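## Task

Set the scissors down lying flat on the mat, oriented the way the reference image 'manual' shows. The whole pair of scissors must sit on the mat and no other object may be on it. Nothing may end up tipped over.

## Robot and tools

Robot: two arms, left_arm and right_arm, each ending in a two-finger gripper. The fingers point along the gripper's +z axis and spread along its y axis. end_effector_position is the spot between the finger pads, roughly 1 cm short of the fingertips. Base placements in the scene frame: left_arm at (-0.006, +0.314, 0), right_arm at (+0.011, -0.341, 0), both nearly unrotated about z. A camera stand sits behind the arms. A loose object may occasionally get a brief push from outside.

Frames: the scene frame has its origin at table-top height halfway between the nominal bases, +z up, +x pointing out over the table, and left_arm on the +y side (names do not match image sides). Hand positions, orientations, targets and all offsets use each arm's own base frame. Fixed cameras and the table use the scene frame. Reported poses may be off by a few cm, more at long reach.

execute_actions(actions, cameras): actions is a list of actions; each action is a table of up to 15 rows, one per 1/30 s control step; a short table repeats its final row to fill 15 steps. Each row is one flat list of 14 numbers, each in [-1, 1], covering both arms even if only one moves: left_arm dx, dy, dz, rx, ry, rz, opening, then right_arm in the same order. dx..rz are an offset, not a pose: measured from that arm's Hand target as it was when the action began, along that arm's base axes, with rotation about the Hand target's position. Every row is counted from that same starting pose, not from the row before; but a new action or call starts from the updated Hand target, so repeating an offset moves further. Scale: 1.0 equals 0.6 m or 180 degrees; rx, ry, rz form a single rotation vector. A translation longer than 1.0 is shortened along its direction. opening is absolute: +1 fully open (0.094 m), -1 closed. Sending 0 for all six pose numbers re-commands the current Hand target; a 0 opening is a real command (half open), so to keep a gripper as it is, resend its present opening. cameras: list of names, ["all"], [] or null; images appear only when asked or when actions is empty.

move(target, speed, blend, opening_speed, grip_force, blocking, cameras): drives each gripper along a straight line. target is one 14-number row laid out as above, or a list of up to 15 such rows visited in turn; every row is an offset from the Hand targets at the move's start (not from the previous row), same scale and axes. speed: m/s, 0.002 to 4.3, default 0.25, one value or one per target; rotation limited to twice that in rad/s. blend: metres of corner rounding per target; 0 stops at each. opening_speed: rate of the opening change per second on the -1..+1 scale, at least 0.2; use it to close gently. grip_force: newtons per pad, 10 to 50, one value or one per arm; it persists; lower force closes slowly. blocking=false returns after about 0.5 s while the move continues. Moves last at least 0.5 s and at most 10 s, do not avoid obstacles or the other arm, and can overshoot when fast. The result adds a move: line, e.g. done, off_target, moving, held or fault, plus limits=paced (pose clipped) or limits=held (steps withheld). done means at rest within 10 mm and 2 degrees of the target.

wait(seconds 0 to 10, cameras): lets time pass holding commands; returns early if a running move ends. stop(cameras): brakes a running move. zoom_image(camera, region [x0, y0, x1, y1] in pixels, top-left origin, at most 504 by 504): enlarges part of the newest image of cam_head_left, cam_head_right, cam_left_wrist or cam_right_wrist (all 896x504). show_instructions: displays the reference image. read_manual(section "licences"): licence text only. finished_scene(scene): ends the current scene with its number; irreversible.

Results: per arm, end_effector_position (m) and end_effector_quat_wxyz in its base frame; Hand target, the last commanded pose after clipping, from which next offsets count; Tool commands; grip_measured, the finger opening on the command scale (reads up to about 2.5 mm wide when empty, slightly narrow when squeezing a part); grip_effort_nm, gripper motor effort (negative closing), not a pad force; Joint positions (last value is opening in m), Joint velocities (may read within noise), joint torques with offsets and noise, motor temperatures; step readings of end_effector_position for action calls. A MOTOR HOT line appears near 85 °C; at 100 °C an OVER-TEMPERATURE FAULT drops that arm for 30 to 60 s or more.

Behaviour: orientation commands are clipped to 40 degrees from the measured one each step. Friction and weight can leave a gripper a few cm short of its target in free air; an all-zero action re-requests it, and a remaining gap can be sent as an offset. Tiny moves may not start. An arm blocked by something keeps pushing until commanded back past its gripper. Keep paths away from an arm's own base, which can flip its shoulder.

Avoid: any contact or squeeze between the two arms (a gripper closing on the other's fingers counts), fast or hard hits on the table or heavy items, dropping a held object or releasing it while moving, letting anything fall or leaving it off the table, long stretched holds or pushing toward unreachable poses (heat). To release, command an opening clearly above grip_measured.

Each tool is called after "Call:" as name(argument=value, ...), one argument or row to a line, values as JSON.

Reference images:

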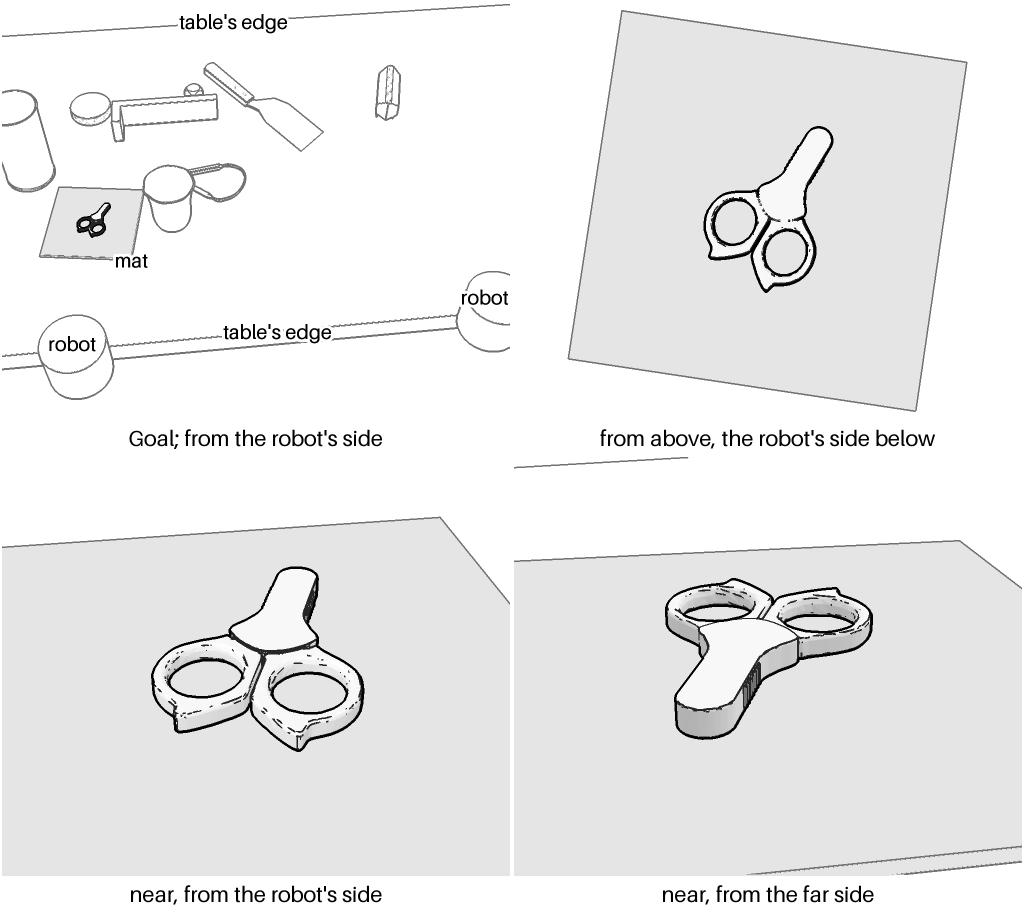

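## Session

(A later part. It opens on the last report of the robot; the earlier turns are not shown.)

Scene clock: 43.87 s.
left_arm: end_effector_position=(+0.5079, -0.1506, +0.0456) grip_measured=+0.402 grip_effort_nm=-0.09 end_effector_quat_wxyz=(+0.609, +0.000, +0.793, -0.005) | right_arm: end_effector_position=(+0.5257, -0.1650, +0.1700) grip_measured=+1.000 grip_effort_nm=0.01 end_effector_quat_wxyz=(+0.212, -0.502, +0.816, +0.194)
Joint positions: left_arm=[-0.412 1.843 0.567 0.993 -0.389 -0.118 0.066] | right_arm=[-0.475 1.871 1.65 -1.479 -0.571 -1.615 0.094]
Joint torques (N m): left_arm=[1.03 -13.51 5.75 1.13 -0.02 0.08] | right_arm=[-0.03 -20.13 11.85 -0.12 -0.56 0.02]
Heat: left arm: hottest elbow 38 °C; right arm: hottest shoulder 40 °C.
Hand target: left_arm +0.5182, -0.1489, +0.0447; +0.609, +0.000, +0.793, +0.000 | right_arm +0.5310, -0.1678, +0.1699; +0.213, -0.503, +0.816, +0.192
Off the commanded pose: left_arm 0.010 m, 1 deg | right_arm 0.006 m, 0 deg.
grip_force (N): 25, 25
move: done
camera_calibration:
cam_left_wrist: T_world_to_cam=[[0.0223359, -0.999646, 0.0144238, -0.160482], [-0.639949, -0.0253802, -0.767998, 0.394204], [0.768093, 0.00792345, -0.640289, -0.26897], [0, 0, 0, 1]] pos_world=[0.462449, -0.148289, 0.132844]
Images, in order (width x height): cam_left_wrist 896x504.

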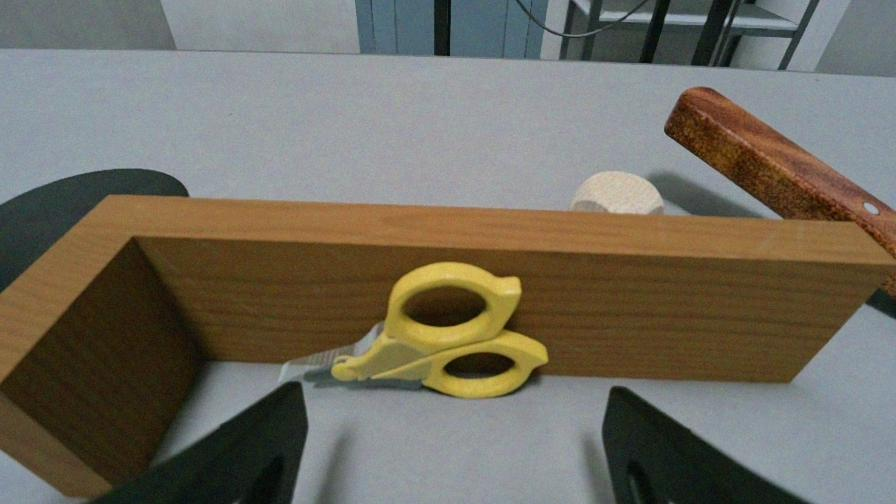

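Call:
move(
  target=[
    [0.052,0.002,-0.003,0,0,0,0.4,0,0,0,0,0,0,1],
  ],
  speed=0.05,
  cameras=["cam_left_wrist"],
)

Call:
move(
  target=[0,0,0,0,0,0,-0.5,0,0,0,0,0,0,1],
  opening_speed=0.6,
  cameras=["cam_left_wrist"],
)

Scene clock: 45.03 s.
left_arm: end_effector_position=(+0.5373, -0.1506, +0.0431) grip_measured=+0.402 grip_effort_nm=-0.08 end_effector_quat_wxyz=(+0.608, +0.002, +0.794, -0.006) | right_arm: end_effector_position=(+0.5257, -0.1650, +0.1700) grip_measured=+1.000 grip_effort_nm=0.01 end_effector_quat_wxyz=(+0.212, -0.502, +0.816, +0.194)
Joint positions: left_arm=[-0.381 1.882 0.643 0.957 -0.356 -0.108 0.066] | right_arm=[-0.475 1.871 1.65 -1.479 -0.571 -1.615 0.094]
Joint torques (N m): left_arm=[0.79 -14.62 6.31 1.2 -0.03 0.1] | right_arm=[-0.5 -20.54 11.56 -0.18 -0.53 0.02]
Heat: left arm: hottest elbow 38 °C; right arm: hottest shoulder 40 °C.
Hand target: left_arm +0.5493, -0.1479, +0.0429; +0.609, +0.000, +0.793, +0.000 | right_arm +0.5310, -0.1678, +0.1699; +0.213, -0.503, +0.816, +0.192
Off the commanded pose: left_arm 0.012 m, 1 deg | right_arm 0.006 m, 0 deg.
grip_force (N): 25, 25
move: off_target (left_arm)
camera_calibration:
cam_left_wrist: T_world_to_cam=[[0.0195842, -0.999714, 0.0137072, -0.159467], [-0.641532, -0.0230805, -0.766749, 0.412271], [0.766846, 0.00622252, -0.641801, -0.292687], [0, 0, 0, 1]] pos_world=[0.492054, -0.148085, 0.130448]
Images, in order (width x height): cam_left_wrist 896x504.

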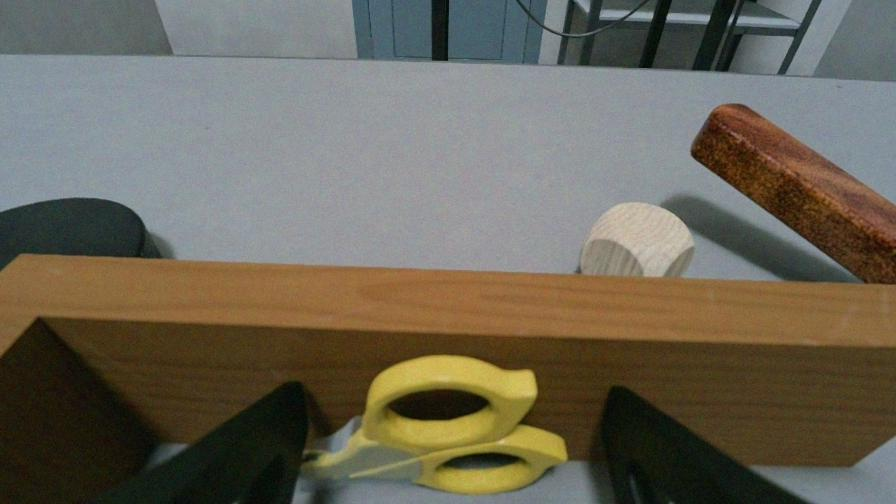

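Scene clock: 47.87 s.
left_arm: end_effector_position=(+0.5382, -0.1510, +0.0462) grip_measured=-0.263 grip_effort_nm=-0.53 end_effector_quat_wxyz=(+0.610, +0.013, +0.792, +0.002) | right_arm: end_effector_position=(+0.5257, -0.1650, +0.1700) grip_measured=+1.000 grip_effort_nm=0.01 end_effector_quat_wxyz=(+0.212, -0.502, +0.816, +0.194)
Joint positions: left_arm=[-0.381 1.877 0.644 0.957 -0.355 -0.079 0.035] | right_arm=[-0.475 1.871 1.65 -1.479 -0.571 -1.615 0.094]
Joint torques (N m): left_arm=[1.26 -14.04 6.35 1.22 -0.08 -0.17] | right_arm=[-0.44 -20.48 11.71 0.06 -0.55 0.03]
Heat: left arm: hottest elbow 38 °C; right arm: hottest shoulder 40 °C.
Hand target: left_arm +0.5494, -0.1479, +0.0430; +0.609, +0.000, +0.793, +0.000 | right_arm +0.5310, -0.1678, +0.1699; +0.213, -0.503, +0.816, +0.192
Off the commanded pose: left_arm 0.012 m, 1 deg | right_arm 0.006 m, 0 deg.
grip_force (N): 25, 25
move: off_target (left_arm)
camera_calibration:
cam_left_wrist: T_world_to_cam=[[0.0113321, -0.999867, -0.0117321, -0.154425], [-0.637036, 0.00182476, -0.770832, 0.416693], [0.770751, 0.016209, -0.636931, -0.292107], [0, 0, 0, 1]] pos_world=[0.49234, -0.15043, 0.133337]
Images, in order (width x height): cam_left_wrist 896x504.

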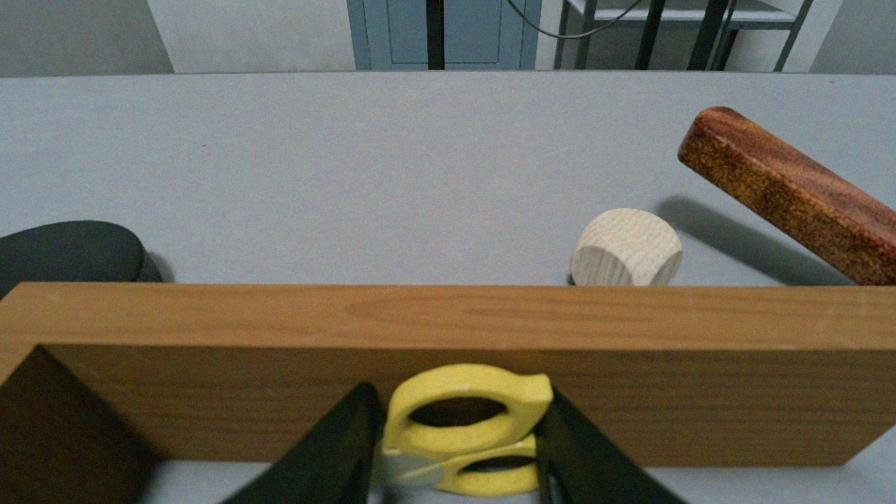

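Call:
move(
  target=[
    [0,0,0.02,0,0,0,-0.5,0,0,0,0,0,0,1],
    [-0.09,0,0.025,0,-0.055,0,-0.5,0,0,0,0,0,0,1],
  ],
  speed=0.08,
  cameras=["cam_left_wrist"],
)

Scene clock: 52.10 s.
left_arm: end_effector_position=(+0.4982, -0.1426, +0.0584) grip_measured=-0.356 grip_effort_nm=-0.55 end_effector_quat_wxyz=(+0.671, -0.005, +0.741, +0.001) | right_arm: end_effector_position=(+0.5257, -0.1650, +0.1700) grip_measured=+1.000 grip_effort_nm=0.01 end_effector_quat_wxyz=(+0.212, -0.502, +0.816, +0.194)
Joint positions: left_arm=[-0.416 1.933 0.526 1.299 -0.422 -0.05 0.03] | right_arm=[-0.475 1.871 1.65 -1.479 -0.571 -1.615 0.094]
Joint torques (N m): left_arm=[-0.97 -13.68 2.82 2.62 -0.18 0.08] | right_arm=[-0.38 -20.48 11.88 -0.09 -0.53 0.01]
Heat: left arm: hottest elbow 37 °C; right arm: hottest elbow 41 °C.
Hand target: left_arm +0.4953, -0.1478, +0.0578; +0.675, +0.000, +0.738, +0.000 | right_arm +0.5310, -0.1678, +0.1699; +0.213, -0.503, +0.816, +0.192
Off the commanded pose: left_arm 0.006 m, 1 deg | right_arm 0.006 m, 0 deg.
grip_force (N): 25, 25
move: done
camera_calibration:
cam_left_wrist: T_world_to_cam=[[0.0368022, -0.999188, 0.0163704, -0.159619], [-0.506347, -0.0327678, -0.861707, 0.335854], [0.861544, 0.0234236, -0.507142, -0.305452], [0, 0, 0, 1]] pos_world=[0.439093, -0.141329, 0.137113]
Images, in order (width x height): cam_left_wrist 896x504.

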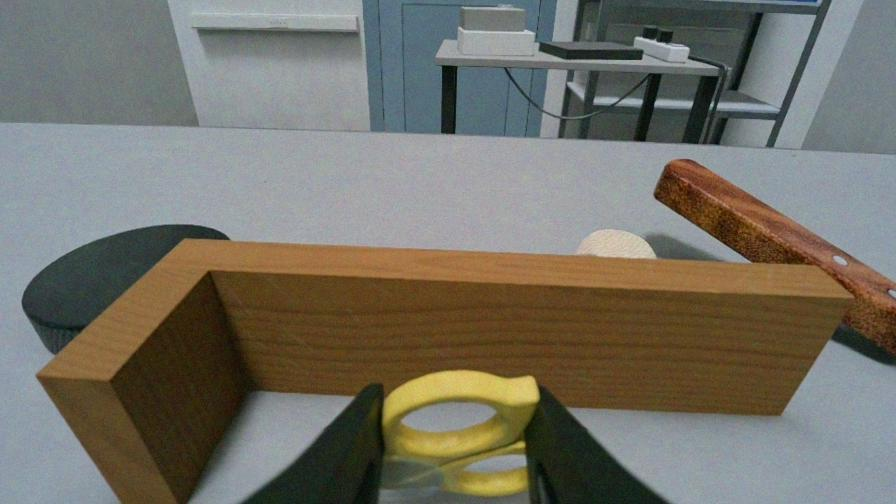

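Call:
move(
  target=[
    [0,0,-0.03,0,0,0,-0.6,0,0,0,0,0,0,1],
    [-0.08,0,-0.07,0,0,0,-0.6,0,0,0,0,0,0,1],
  ],
  speed=0.05,
  grip_force=10,
  cameras=["cam_left_wrist"],
)

Scene clock: 54.30 s.
left_arm: end_effector_position=(+0.4629, -0.1457, +0.0481) grip_measured=-0.351 grip_effort_nm=-0.28 end_effector_quat_wxyz=(+0.701, -0.011, +0.713, +0.000) | right_arm: end_effector_position=(+0.5257, -0.1650, +0.1700) grip_measured=+1.000 grip_effort_nm=0.01 end_effector_quat_wxyz=(+0.212, -0.502, +0.816, +0.194)
Joint positions: left_arm=[-0.473 2.054 0.464 1.572 -0.489 -0.023 0.03] | right_arm=[-0.475 1.871 1.65 -1.479 -0.571 -1.615 0.094]
Joint torques (N m): left_arm=[-1.55 -9.41 -0.38 1.46 -0.03 -0.18] | right_arm=[-0.15 -20.31 11.85 -0.05 -0.53 -0.01]
Heat: left arm: hottest elbow 37 °C; right arm: hottest elbow 41 °C.
Hand target: left_arm +0.4474, -0.1478, +0.0160; +0.675, +0.000, +0.738, +0.000 | right_arm +0.5310, -0.1678, +0.1699; +0.213, -0.503, +0.816, +0.192
Off the commanded pose: left_arm 0.036 m, 4 deg | right_arm 0.006 m, 0 deg.
joint read past its limit (left arm) — joint 4 (wrist pitch), upper limit.
joint sent to its limit (left arm) — joint 4 (wrist pitch), upper limit. The joint targets still meet the commanded pose.
grip_force (N): 10, 10
move: off_target (left_arm)
camera_calibration:
cam_left_wrist: T_world_to_cam=[[0.0428922, -0.99869, 0.0279127, -0.164484], [-0.433123, -0.043764, -0.900272, 0.275321], [0.900313, 0.026525, -0.434433, -0.301153], [0, 0, 0, 1]] pos_world=[0.397435, -0.144232, 0.121624]
Images, in order (width x height): cam_left_wrist 896x504.

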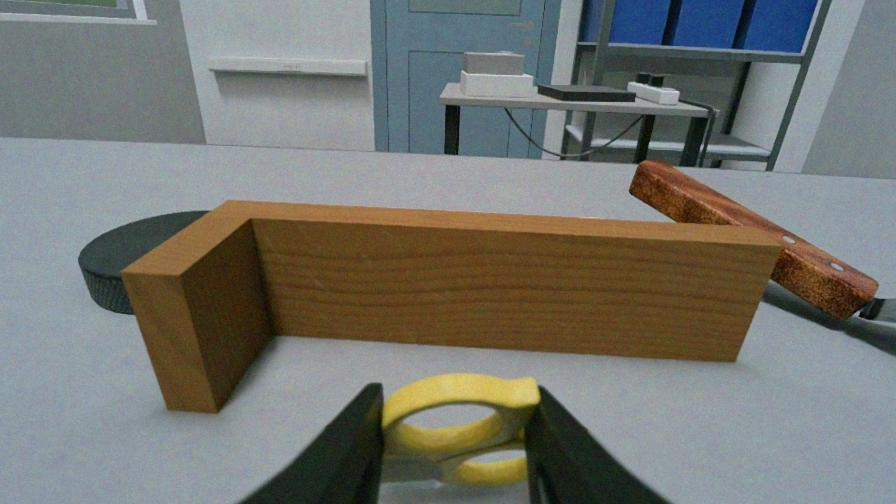

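Call:
move(
  target=[
    [-0.06,0,0.0,0,0.0,0,-0.6,0,0,0,0,0,0,1],
  ],
  speed=0.05,
  cameras=["cam_left_wrist","cam_head_right"],
)

Call:
zoom_image(
  camera="cam_left_wrist",
  region=[330, 340, 600, 504],
)

Scene clock: 56.97 s.
left_arm: end_effector_position=(+0.4274, -0.1481, +0.0410) grip_measured=-0.598 grip_effort_nm=-0.11 end_effector_quat_wxyz=(+0.684, -0.025, +0.729, -0.009) | right_arm: end_effector_position=(+0.5257, -0.1650, +0.1700) grip_measured=+1.000 grip_effort_nm=0.01 end_effector_quat_wxyz=(+0.212, -0.502, +0.816, +0.194)
Joint positions: left_arm=[-0.537 2.034 0.384 1.572 -0.557 -0.089 0.019] | right_arm=[-0.475 1.871 1.65 -1.479 -0.571 -1.615 0.094]
Joint torques (N m): left_arm=[-1.2 -9.17 -0.94 1.44 0.01 0.1] | right_arm=[-0.26 -20.07 11.75 -0.14 -0.5 0.02]
Heat: left arm: hottest elbow 37 °C; right arm: hottest shoulder 41 °C.
Hand target: left_arm +0.4114, -0.1478, +0.0159; +0.675, +0.000, +0.738, +0.000 | right_arm +0.5310, -0.1678, +0.1699; +0.213, -0.503, +0.816, +0.192
Off the commanded pose: left_arm 0.030 m, 3 deg | right_arm 0.006 m, 0 deg.
joint read past its limit (left arm) — joint 4 (wrist pitch), upper limit.
joint sent to its limit (left arm) — joint 4 (wrist pitch), upper limit. The joint targets still meet the commanded pose.
grip_force (N): 10, 10
move: off_target (left_arm)
camera_calibration:
cam_left_wrist: T_world_to_cam=[[0.0514525, -0.996888, 0.0597209, -0.169975], [-0.476248, -0.0770551, -0.875928, 0.266078], [0.877804, 0.0166268, -0.478731, -0.262316], [0, 0, 0, 1]] pos_world=[0.365727, -0.144582, 0.117638]
Images, in order (width x height): cam_head_right 896x504, cam_left_wrist 896x504.

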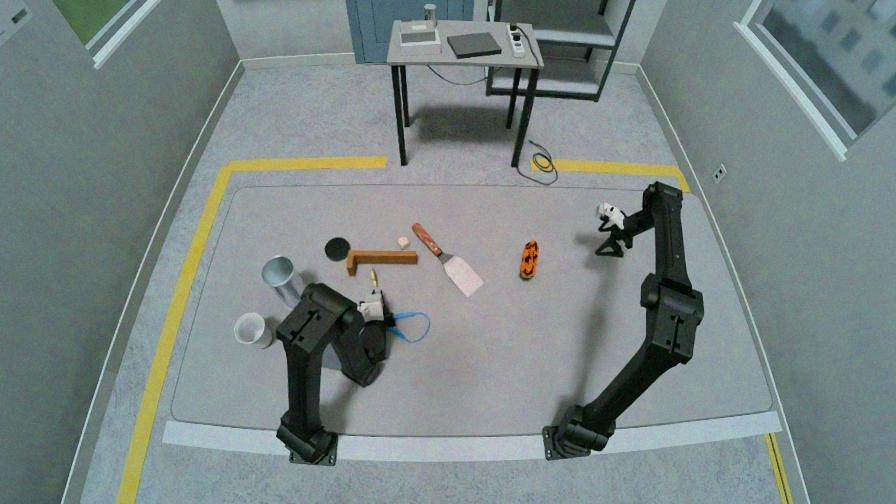

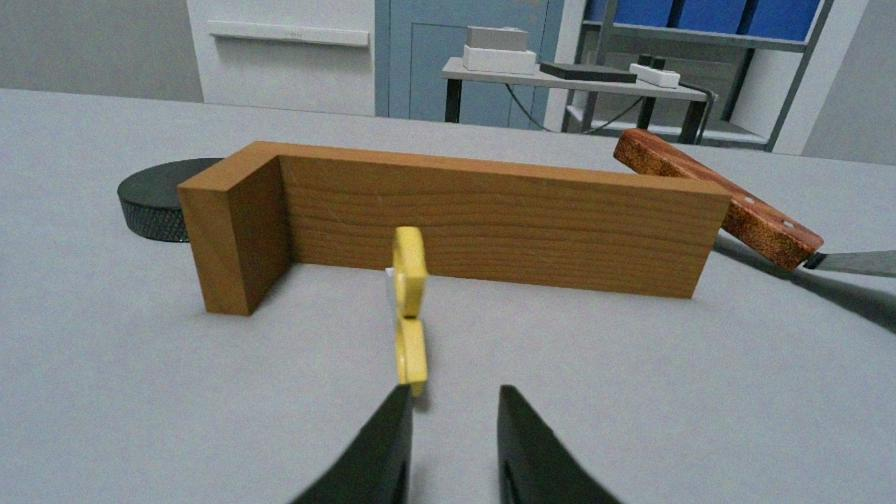

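Scaled by 1.867 from the camera's 896x504 image, which has a finer 1280x720 frame.

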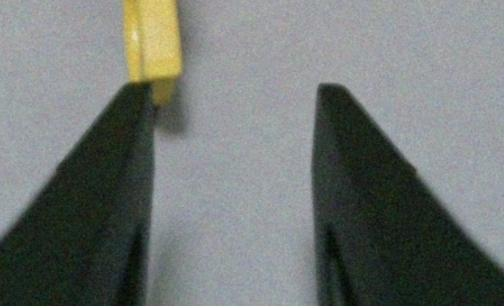

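Call:
move(
  target=[
    [-0.09,-0.01,0.05,0,0,0,-0.4,0,0,0,0,0,0,1],
    [-0.06,0.0,0.3,0,0.2,0,0,0,0,0,0,0,0,1],
    [0.08,0.03,0.25,0,0.472,0,0,0,0,0,0,0,0,1],
  ],
  speed=[0.1,0.3,0.3],
  cameras=["cam_left_wrist"],
  grip_force=40,
)

Call:
zoom_image(
  camera="cam_left_wrist",
  region=[300, 50, 650, 350],
)

Scene clock: 63.23 s.
left_arm: end_effector_position=(+0.4435, -0.1289, +0.1484) grip_measured=-0.002 grip_effort_nm=0.12 end_effector_quat_wxyz=(-0.017, +0.000, +1.000, +0.007) | right_arm: end_effector_position=(+0.5257, -0.1650, +0.1700) grip_measured=+1.000 grip_effort_nm=0.01 end_effector_quat_wxyz=(+0.212, -0.502, +0.816, +0.194)
Joint positions: left_arm=[-0.283 1.612 1.32 -1.316 -0.003 -0.284 0.047] | right_arm=[-0.475 1.871 1.65 -1.479 -0.571 -1.615 0.094]
Joint torques (N m): left_arm=[0.73 -16.97 11.75 -0.38 0.07 0.1] | right_arm=[-0.56 -19.66 11.81 -0.02 -0.53 0.01]
Heat: left arm: hottest elbow 38 °C; right arm: hottest elbow 42 °C.
Hand target: left_arm +0.4594, -0.1299, +0.1660; +0.000, +0.000, +1.000, +0.000 | right_arm +0.5310, -0.1678, +0.1699; +0.213, -0.503, +0.816, +0.192
Off the commanded pose: left_arm 0.024 m, 2 deg | right_arm 0.006 m, 0 deg.
grip_force (N): 40, 40
move: off_target (left_arm); target 2's new opening was sent with left_arm's hand 0.023 m and 2 deg from that target
camera_calibration:
cam_left_wrist: T_world_to_cam=[[0.0132168, -0.9991, -0.0403031, -0.126423], [-0.892483, -0.0299626, 0.450085, 0.36309], [-0.450888, 0.0300211, -0.892076, 0.427035], [0, 0, 0, 1]] pos_world=[0.518268, -0.12825, 0.212431]
Images, in order (width x height): cam_left_wrist 896x504.

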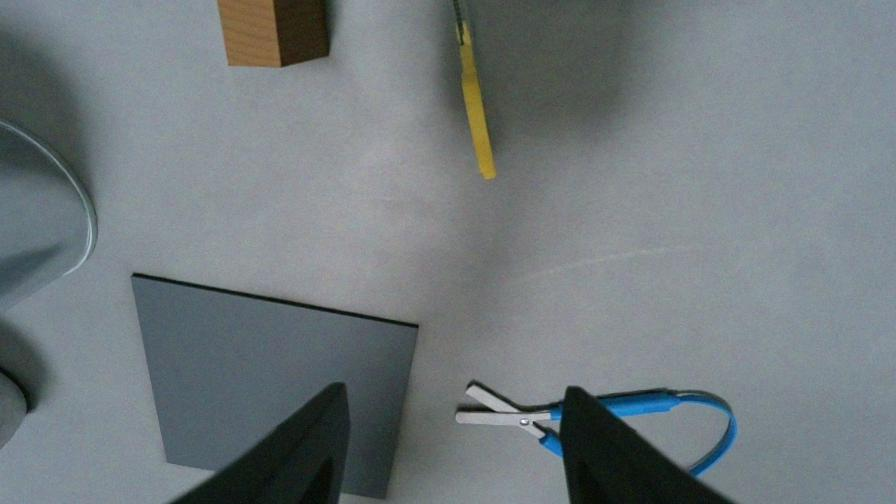

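Scaled by 1.440 from the camera's 896x504 image, which has a finer 1280x720 frame.

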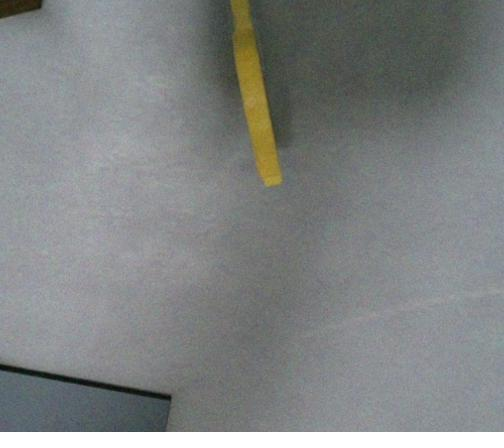

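Call:
move(
  target=[
    [0.045,-0.006,-0.1,0,0,0.0833,0,0,0,0,0,0,0,1],
    [0.045,-0.006,-0.215,0,0,0.0833,0,0,0,0,0,0,0,1],
  ],
  speed=[0.15,0.1],
  cameras=["cam_left_wrist"],
)

Scene clock: 66.00 s.
left_arm: end_effector_position=(+0.4815, -0.1384, +0.0391) grip_measured=-0.002 grip_effort_nm=0.11 end_effector_quat_wxyz=(-0.004, -0.120, +0.993, +0.002) | right_arm: end_effector_position=(+0.5257, -0.1650, +0.1700) grip_measured=+1.000 grip_effort_nm=0.01 end_effector_quat_wxyz=(+0.212, -0.502, +0.816, +0.194)
Joint positions: left_arm=[-0.279 1.804 1.265 -1.04 -0.001 -0.519 0.047] | right_arm=[-0.475 1.871 1.65 -1.479 -0.571 -1.615 0.094]
Joint torques (N m): left_arm=[1.03 -19.02 7.24 0.58 -0.01 -0.05] | right_arm=[-0.32 -20.48 11.81 -0.16 -0.54 -0.01]
Heat: left arm: hottest elbow 39 °C; right arm: hottest elbow 42 °C.
Hand target: left_arm +0.4863, -0.1335, +0.0370; +0.000, -0.130, +0.991, +0.000 | right_arm +0.5310, -0.1678, +0.1699; +0.213, -0.503, +0.816, +0.192
Off the commanded pose: left_arm 0.007 m, 1 deg | right_arm 0.006 m, 0 deg.
grip_force (N): 40, 40
move: done
camera_calibration:
cam_left_wrist: T_world_to_cam=[[0.250674, -0.967528, -0.0324429, -0.251232], [-0.872391, -0.240299, 0.425665, 0.408196], [-0.419638, -0.0784003, -0.904299, 0.317358], [0, 0, 0, 1]] pos_world=[0.552259, -0.120104, 0.105081]
Images, in order (width x height): cam_left_wrist 896x504.

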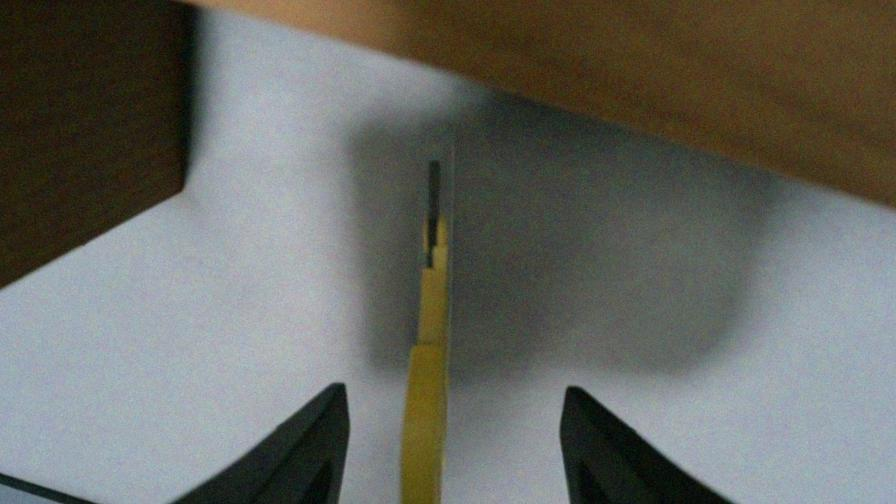

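Call:
move(
  target=[
    [0,0,0,0,0,0,-0.97,0,0,0,0,0,0,1],
    [0,0,0.1,0,0,0,-0.97,0,0,0,0,0,0,1],
    [-0.33,0.13,0.12,0,0,-0.111,-0.97,0,0,0,0,0,0,1],
  ],
  speed=[0.2,0.12,0.25],
  opening_speed=0.8,
  cameras=["cam_left_wrist","cam_head_right"],
)

Scene clock: 71.23 s.
left_arm: end_effector_position=(+0.2884, -0.0586, +0.1084) grip_measured=-0.901 grip_effort_nm=-0.83 end_effector_quat_wxyz=(+0.004, +0.044, +0.999, +0.000) | right_arm: end_effector_position=(+0.5257, -0.1650, +0.1700) grip_measured=+1.000 grip_effort_nm=0.01 end_effector_quat_wxyz=(+0.212, -0.502, +0.816, +0.194)
Joint positions: left_arm=[-0.2 1.183 0.778 -1.159 -0.001 -0.111 0.005] | right_arm=[-0.475 1.871 1.65 -1.479 -0.571 -1.615 0.094]
Joint torques (N m): left_arm=[1.14 -7.65 7.9 -0.17 0.03 0.11] | right_arm=[0.15 -20.07 11.85 -0.05 -0.53 0]
Motor temperatures (°C): left_arm=[33 35 39 32 31 32 30] | right_arm=[34 42 43 32 32 33 32]
Heat: left arm: hottest elbow 39 °C; right arm: hottest elbow 43 °C.
Hand target: left_arm +0.2883, -0.0555, +0.1089; +0.000, +0.043, +0.999, +0.000 | right_arm +0.5310, -0.1678, +0.1699; +0.213, -0.503, +0.816, +0.192
Off the commanded pose: left_arm 0.003 m, 0 deg | right_arm 0.006 m, 0 deg.
grip_force (N): 40, 40
move: done
camera_calibration:
cam_left_wrist: T_world_to_cam=[[-0.074837, -0.996824, -0.0272199, -0.0317386], [-0.909009, 0.0569703, 0.412864, 0.258647], [-0.410002, 0.0556406, -0.910386, 0.311029], [0, 0, 0, 1]] pos_world=[0.36026, -0.0636789, 0.175507]
Images, in order (width x height): cam_head_right 896x504, cam_left_wrist 896x504.

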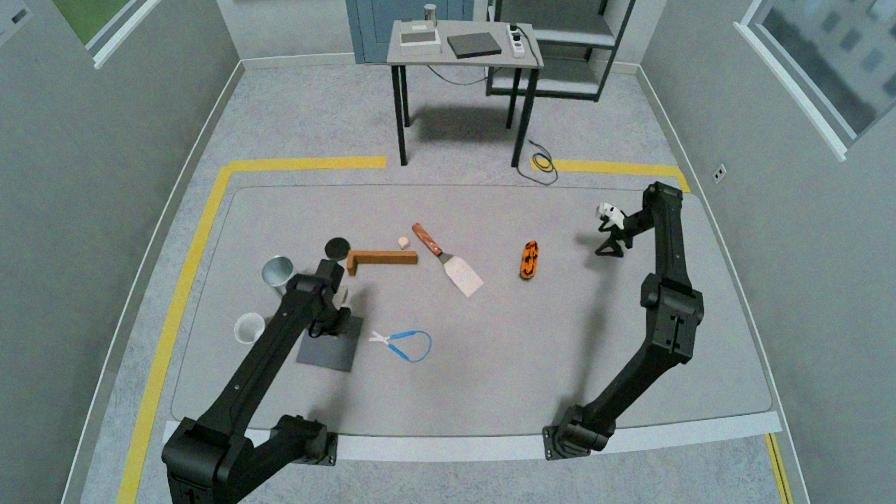

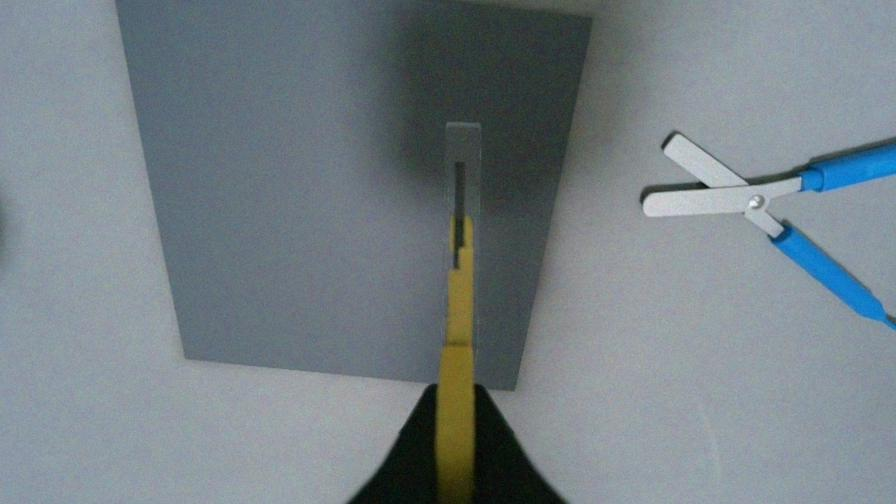

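Call:
move(
  target=[
    [0,0.05,0,-0.21,0.0184,0,-0.97,0,0,0,0,0,0,1],
    [0,0.05,-0.115,-0.21,0.0184,0,-0.97,0,0,0,0,0,0,1],
  ],
  speed=[0.25,0.08],
  cameras=["cam_left_wrist","cam_head_right"],
)

Scene clock: 74.77 s.
left_arm: end_effector_position=(+0.2865, -0.0276, +0.0423) grip_measured=-0.901 grip_effort_nm=-0.83 end_effector_quat_wxyz=(-0.019, +0.041, +0.945, -0.324) | right_arm: end_effector_position=(+0.5257, -0.1650, +0.1700) grip_measured=+1.000 grip_effort_nm=0.01 end_effector_quat_wxyz=(+0.212, -0.502, +0.816, +0.194)
Joint positions: left_arm=[0.26 1.468 0.708 -1.079 0.611 0.431 0.005] | right_arm=[-0.475 1.871 1.65 -1.479 -0.571 -1.615 0.094]
Joint torques (N m): left_arm=[0.85 -9.93 5.6 0.13 0.48 0.14] | right_arm=[-0.44 -20.07 11.85 -0.21 -0.51 0.03]
Heat: left arm: hottest elbow 38 °C; right arm: hottest elbow 43 °C.
Hand target: left_arm +0.2883, -0.0255, +0.0399; -0.015, +0.041, +0.945, -0.325 | right_arm +0.5310, -0.1678, +0.1699; +0.213, -0.503, +0.816, +0.192
Off the commanded pose: left_arm 0.004 m, 1 deg | right_arm 0.006 m, 0 deg.
grip_force (N): 40, 40
move: done
camera_calibration:
cam_left_wrist: T_world_to_cam=[[-0.0520842, -0.804189, 0.592087, -0.0302238], [-0.879041, 0.318268, 0.354954, 0.28359], [-0.473892, -0.501981, -0.723492, 0.243335], [0, 0, 0, 1]] pos_world=[0.363028, 0.00758614, 0.0932845]
Images, in order (width x height): cam_head_right 896x504, cam_left_wrist 896x504.

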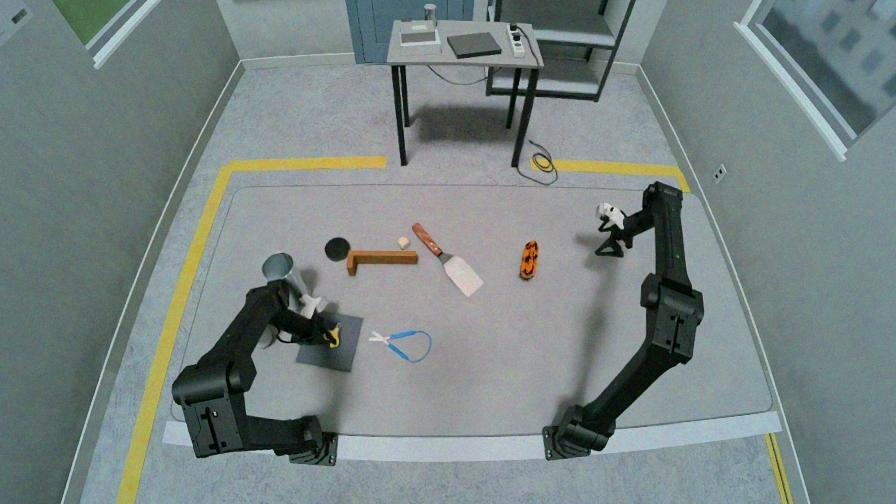

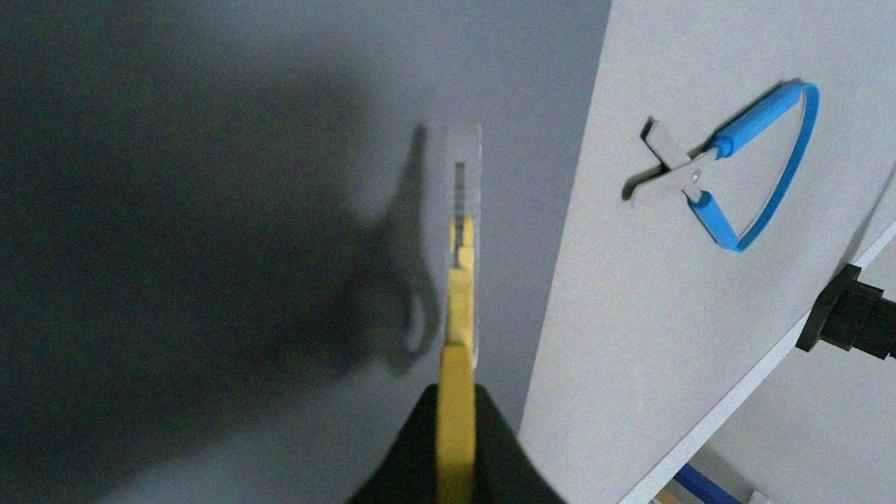

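Call:
move(
  target=[0,0.0,-0.035,-0.05,0.004,0,-0.97,0,0,0,0,0,0,1],
  speed=0.04,
)

Call:
move(
  target=[0,0.0,-0.012,0,0,0,-0.97,0,0,0,0,0,0,1],
  speed=0.03,
  cameras=["cam_left_wrist"],
)

Scene clock: 77.37 s.
left_arm: end_effector_position=(+0.2864, -0.0291, +0.0260) grip_measured=-0.901 grip_effort_nm=-0.83 end_effector_quat_wxyz=(-0.009, +0.045, +0.916, -0.399) | right_arm: end_effector_position=(+0.5257, -0.1650, +0.1700) grip_measured=+1.000 grip_effort_nm=0.01 end_effector_quat_wxyz=(+0.212, -0.502, +0.816, +0.194)
Joint positions: left_arm=[0.321 1.59 0.708 -1.079 0.742 0.573 0.005] | right_arm=[-0.475 1.871 1.65 -1.479 -0.571 -1.615 0.094]
Joint torques (N m): left_arm=[0.56 -8.7 5.53 -0.4 0.11 0.1] | right_arm=[-0.26 -20.13 11.75 -0.23 -0.56 0.03]
Heat: left arm: hottest elbow 38 °C; right arm: hottest elbow 43 °C.
Hand target: left_arm +0.2884, -0.0255, +0.0190; -0.017, +0.040, +0.916, -0.398 | right_arm +0.5310, -0.1678, +0.1699; +0.213, -0.503, +0.816, +0.192
Off the commanded pose: left_arm 0.008 m, 1 deg | right_arm 0.006 m, 0 deg.
grip_force (N): 40, 40
move: done

Scene clock: 78.07 s.
left_arm: end_effector_position=(+0.2865, -0.0293, +0.0253) grip_measured=-0.901 grip_effort_nm=-0.83 end_effector_quat_wxyz=(-0.009, +0.043, +0.914, -0.403) | right_arm: end_effector_position=(+0.5257, -0.1650, +0.1700) grip_measured=+1.000 grip_effort_nm=0.01 end_effector_quat_wxyz=(+0.212, -0.502, +0.816, +0.194)
Joint positions: left_arm=[0.324 1.596 0.708 -1.079 0.749 0.576 0.005] | right_arm=[-0.475 1.871 1.65 -1.479 -0.571 -1.615 0.094]
Joint torques (N m): left_arm=[0.32 -7.59 5.16 0.4 -0.11 0.05] | right_arm=[-0.09 -20.13 11.75 -0.1 -0.54 0.01]
Heat: left arm: hottest elbow 38 °C; right arm: hottest elbow 43 °C.
Hand target: left_arm +0.2884, -0.0255, +0.0117; -0.017, +0.040, +0.916, -0.399 | right_arm +0.5310, -0.1678, +0.1699; +0.213, -0.503, +0.816, +0.192
Off the commanded pose: left_arm 0.014 m, 1 deg | right_arm 0.006 m, 0 deg.
grip_force (N): 40, 40
move: off_target (left_arm)
camera_calibration:
cam_left_wrist: T_world_to_cam=[[-0.0597375, -0.692498, 0.718942, -0.0192613], [-0.883935, 0.371322, 0.284218, 0.294925], [-0.463779, -0.618519, -0.634305, 0.221566], [0, 0, 0, 1]] pos_world=[0.362301, 0.0141919, 0.0705651]
Images, in order (width x height): cam_left_wrist 896x504.

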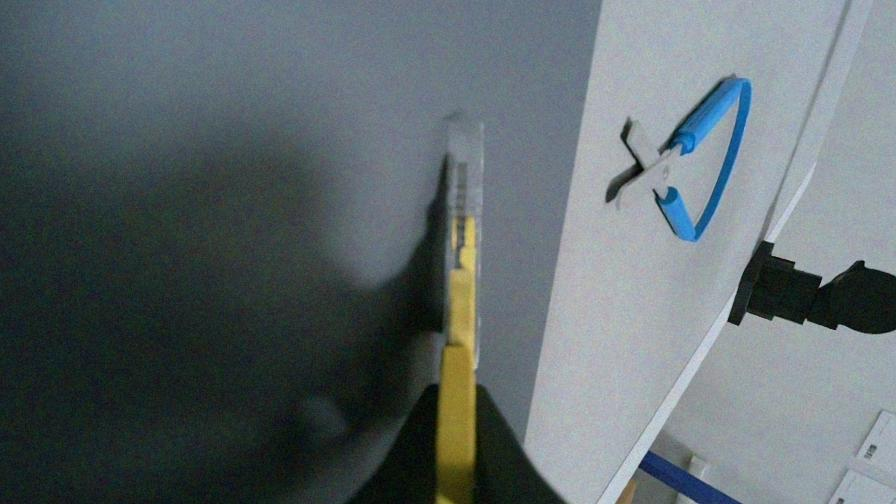

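Call:
move(
  target=[
    [0,0,0.014,0,0,0,-0.97,0,0,0,0,0,0,1],
    [0,0,0.014,0,0,0,-0.65,0,0,0,0,0,0,1],
    [0,0.15,0.16,0,0,0,-0.65,0,0,0,0,0,0,1],
  ],
  speed=[0.04,0.05,0.08],
  opening_speed=0.3,
)

Call:
move(
  target=[0,-0.1,0.15,0.255,-0.02,0,-0.65,0,0,0,0,0,0,1],
  speed=0.3,
  cameras=["cam_left_wrist","cam_head_right"],
)

Call:
zoom_image(
  camera="cam_left_wrist",
  region=[240, 0, 660, 400],
)

Scene clock: 82.40 s.
left_arm: end_effector_position=(+0.2789, +0.0549, +0.0958) grip_measured=-0.652 grip_effort_nm=0.12 end_effector_quat_wxyz=(-0.033, +0.034, +0.912, -0.408) | right_arm: end_effector_position=(+0.5257, -0.1650, +0.1700) grip_measured=+1.000 grip_effort_nm=0.01 end_effector_quat_wxyz=(+0.212, -0.502, +0.816, +0.194)
Joint positions: left_arm=[0.56 1.572 0.902 -1.514 0.621 0.837 0.016] | right_arm=[-0.475 1.871 1.65 -1.479 -0.571 -1.615 0.094]
Joint torques (N m): left_arm=[0.73 -13.74 8.31 -1.55 0.21 0.18] | right_arm=[-0.09 -19.96 11.85 -0.08 -0.49 -0.03]
Heat: left arm: hottest elbow 38 °C; right arm: hottest elbow 43 °C.
Hand target: left_arm +0.2884, +0.0645, +0.1078; -0.017, +0.040, +0.916, -0.398 | right_arm +0.5310, -0.1678, +0.1699; +0.213, -0.503, +0.816, +0.192
Off the commanded pose: left_arm 0.018 m, 2 deg | right_arm 0.006 m, 0 deg.
grip_force (N): 40, 40
move: off_target (left_arm)

Scene clock: 84.57 s.
left_arm: end_effector_position=(+0.2745, +0.0053, +0.1760) grip_measured=-0.652 grip_effort_nm=0.12 end_effector_quat_wxyz=(-0.028, +0.044, +0.999, -0.012) | right_arm: end_effector_position=(+0.5257, -0.1650, +0.1700) grip_measured=+1.000 grip_effort_nm=0.01 end_effector_quat_wxyz=(+0.212, -0.502, +0.816, +0.194)
Joint positions: left_arm=[0.034 1.111 0.909 -1.426 0.02 0.122 0.016] | right_arm=[-0.475 1.871 1.65 -1.479 -0.571 -1.615 0.094]
Joint torques (N m): left_arm=[-0.32 -8.41 11.97 -0.42 -0.16 -0.05] | right_arm=[-0.44 -20.25 11.77 0.02 -0.53 0.02]
Heat: left arm: hottest elbow 39 °C; right arm: hottest elbow 44 °C.
Hand target: left_arm +0.2883, +0.0045, +0.1976; -0.004, +0.043, +0.999, -0.008 | right_arm +0.5310, -0.1678, +0.1699; +0.213, -0.503, +0.816, +0.192
Off the commanded pose: left_arm 0.026 m, 3 deg | right_arm 0.006 m, 0 deg.
grip_force (N): 40, 40
move: off_target (left_arm)
camera_calibration:
cam_left_wrist: T_world_to_cam=[[-0.0744642, -0.997224, -0.000265861, 0.0279346], [-0.880887, 0.0656522, 0.468751, 0.196897], [-0.467432, 0.0351393, -0.88333, 0.374357], [0, 0, 0, 1]] pos_world=[0.35051, 0.0017757, 0.238393]
Images, in order (width x height): cam_head_right 896x504, cam_left_wrist 896x504.

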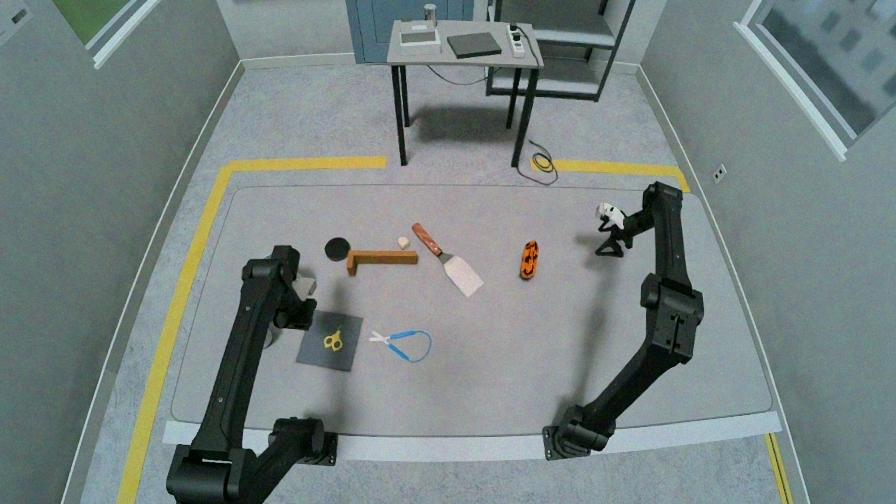

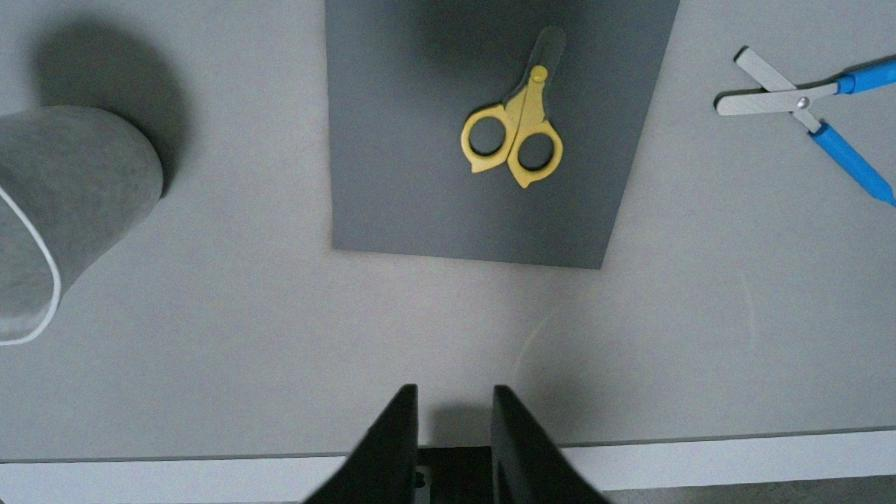

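Scaled by 1.200 from the camera's 896x504 image, which has a finer 1280x720 frame.

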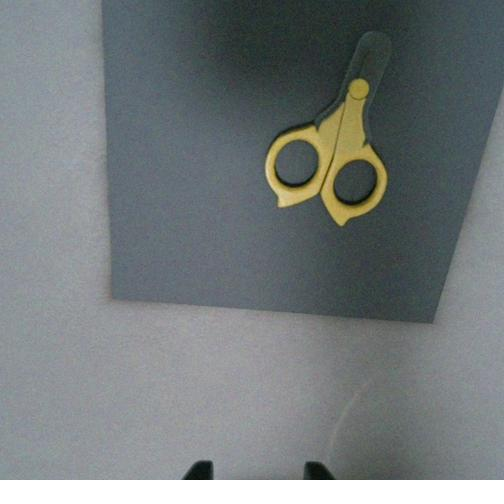

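Call:
move(
  target=[
    [0.055,-0.071,-0.2,0,0,-0.089,-0.3,0,0,0,0,0,0,1],
    [0.055,-0.071,-0.298,0,0,-0.089,-0.3,0,0,0,0,0,0,1],
  ],
  speed=[0.2,0.08],
  cameras=["cam_left_wrist"],
)

Scene clock: 88.57 s.
left_arm: end_effector_position=(+0.3197, -0.0355, +0.0215) grip_measured=-0.302 grip_effort_nm=0.12 end_effector_quat_wxyz=(-0.007, +0.172, +0.985, -0.010) | right_arm: end_effector_position=(+0.5257, -0.1650, +0.1700) grip_measured=+1.000 grip_effort_nm=0.01 end_effector_quat_wxyz=(+0.212, -0.502, +0.816, +0.194)
Joint positions: left_arm=[-0.099 1.422 0.724 -0.887 0.018 0.247 0.033] | right_arm=[-0.475 1.871 1.65 -1.479 -0.571 -1.615 0.094]
Joint torques (N m): left_arm=[-1.03 -10.46 6.27 0.51 -0.14 0.1] | right_arm=[0.09 -20.31 11.67 -0.1 -0.51 0.05]
Heat: left arm: hottest elbow 39 °C; right arm: hottest elbow 44 °C.
Hand target: left_arm +0.3214, -0.0381, +0.0190; -0.005, +0.181, +0.983, -0.008 | right_arm +0.5310, -0.1678, +0.1699; +0.213, -0.503, +0.816, +0.192
Off the commanded pose: left_arm 0.004 m, 1 deg | right_arm 0.006 m, 0 deg.
grip_force (N): 40, 40
move: done
camera_calibration:
cam_left_wrist: T_world_to_cam=[[-0.32695, -0.945025, -0.0055388, 0.0732244], [-0.854247, 0.293027, 0.429416, 0.31224], [-0.404186, 0.145129, -0.90309, 0.244549], [0, 0, 0, 1]] pos_world=[0.389514, -0.0577869, 0.0871748]
Images, in order (width x height): cam_left_wrist 896x504.

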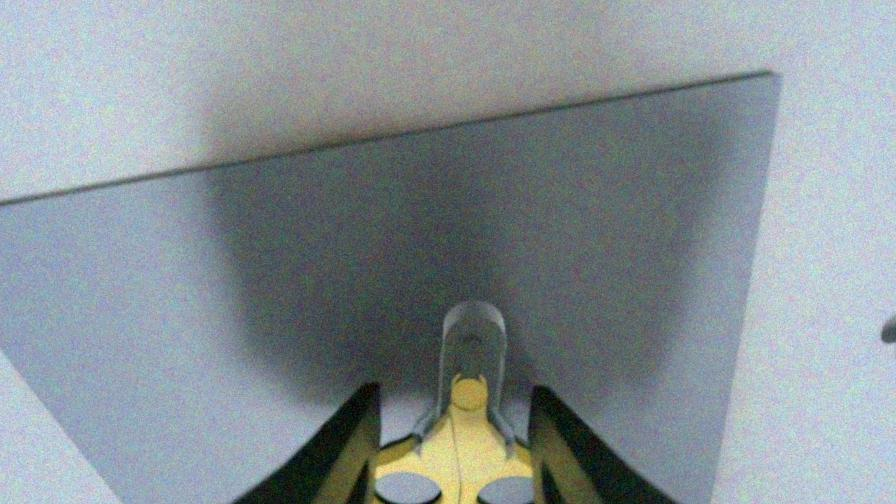

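Call:
move(
  target=[
    [0.028,-0.01,0.003,0,0,0,-0.3,0,0,0,0,0,0,1],
    [0.028,-0.01,0.003,0,0,0,-0.95,0,0,0,0,0,0,1],
    [0.028,-0.01,0.003,0,0,-0.063,-0.95,0,0,0,0,0,0,1],
    [0.028,-0.01,0.003,0,0,-0.063,-0.3,0,0,0,0,0,0,1],
    [0.028,-0.01,0.2,0,0,-0.063,-0.3,0,0,0,0,0,0,1],
    [-0.08,0.06,0.28,0,0,0.0,-0.3,0,0,0,0,0,0,1],
  ],
  speed=[0.06,0.1,0.1,0.1,0.12,0.25],
  grip_force=20,
  opening_speed=0.7,
  cameras=["cam_left_wrist","cam_head_right"],
)

Scene clock: 96.57 s.
left_arm: end_effector_position=(+0.2757, -0.0039, +0.1900) grip_measured=-0.302 grip_effort_nm=0.12 end_effector_quat_wxyz=(+0.006, +0.189, +0.982, -0.006) | right_arm: end_effector_position=(+0.5257, -0.1650, +0.1700) grip_measured=+1.000 grip_effort_nm=0.01 end_effector_quat_wxyz=(+0.212, -0.502, +0.816, +0.194)
Joint positions: left_arm=[-0.004 1.058 0.911 -1.413 0.014 0.376 0.033] | right_arm=[-0.475 1.871 1.65 -1.479 -0.571 -1.615 0.094]
Joint torques (N m): left_arm=[0.62 -5.95 8.13 -0.27 -0.02 -0.05] | right_arm=[-0.03 -19.96 11.69 -0.21 -0.53 0.02]
Heat: left arm: hottest elbow 39 °C; right arm: hottest elbow 44 °C.
Hand target: left_arm +0.2734, -0.0020, +0.1870; -0.004, +0.181, +0.983, -0.008 | right_arm +0.5310, -0.1678, +0.1699; +0.213, -0.503, +0.816, +0.192
Off the commanded pose: left_arm 0.004 m, 2 deg | right_arm 0.006 m, 0 deg.
grip_force (N): 20, 20
move: done; target 2's new opening was sent with left_arm's hand 0.020 m and 1 deg from that target; target 4's new opening was sent with left_arm's hand 0.018 m and 2 deg from that target
camera_calibration:
cam_left_wrist: T_world_to_cam=[[-0.35748, -0.933766, -0.0169962, 0.10031], [-0.855783, 0.320229, 0.406311, 0.197979], [-0.373957, 0.159793, -0.913577, 0.368066], [0, 0, 0, 1]] pos_world=[0.342927, -0.0285467, 0.25752]
Images, in order (width x height): cam_head_right 896x504, cam_left_wrist 896x504.

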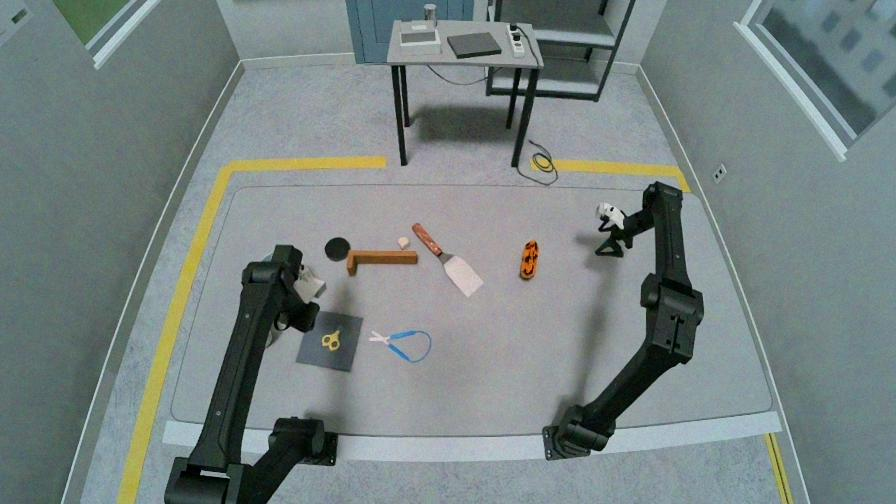

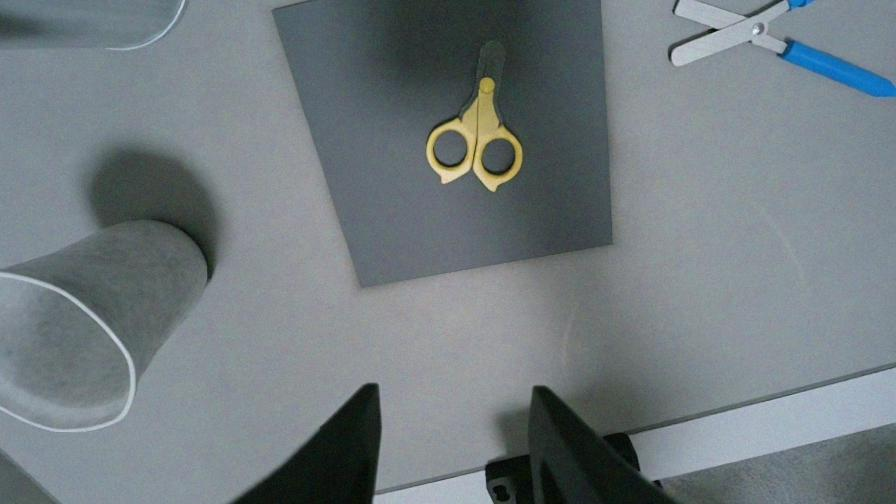

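Call:
finished_scene(
  scene=2,
)

The scene is finished: the task was done.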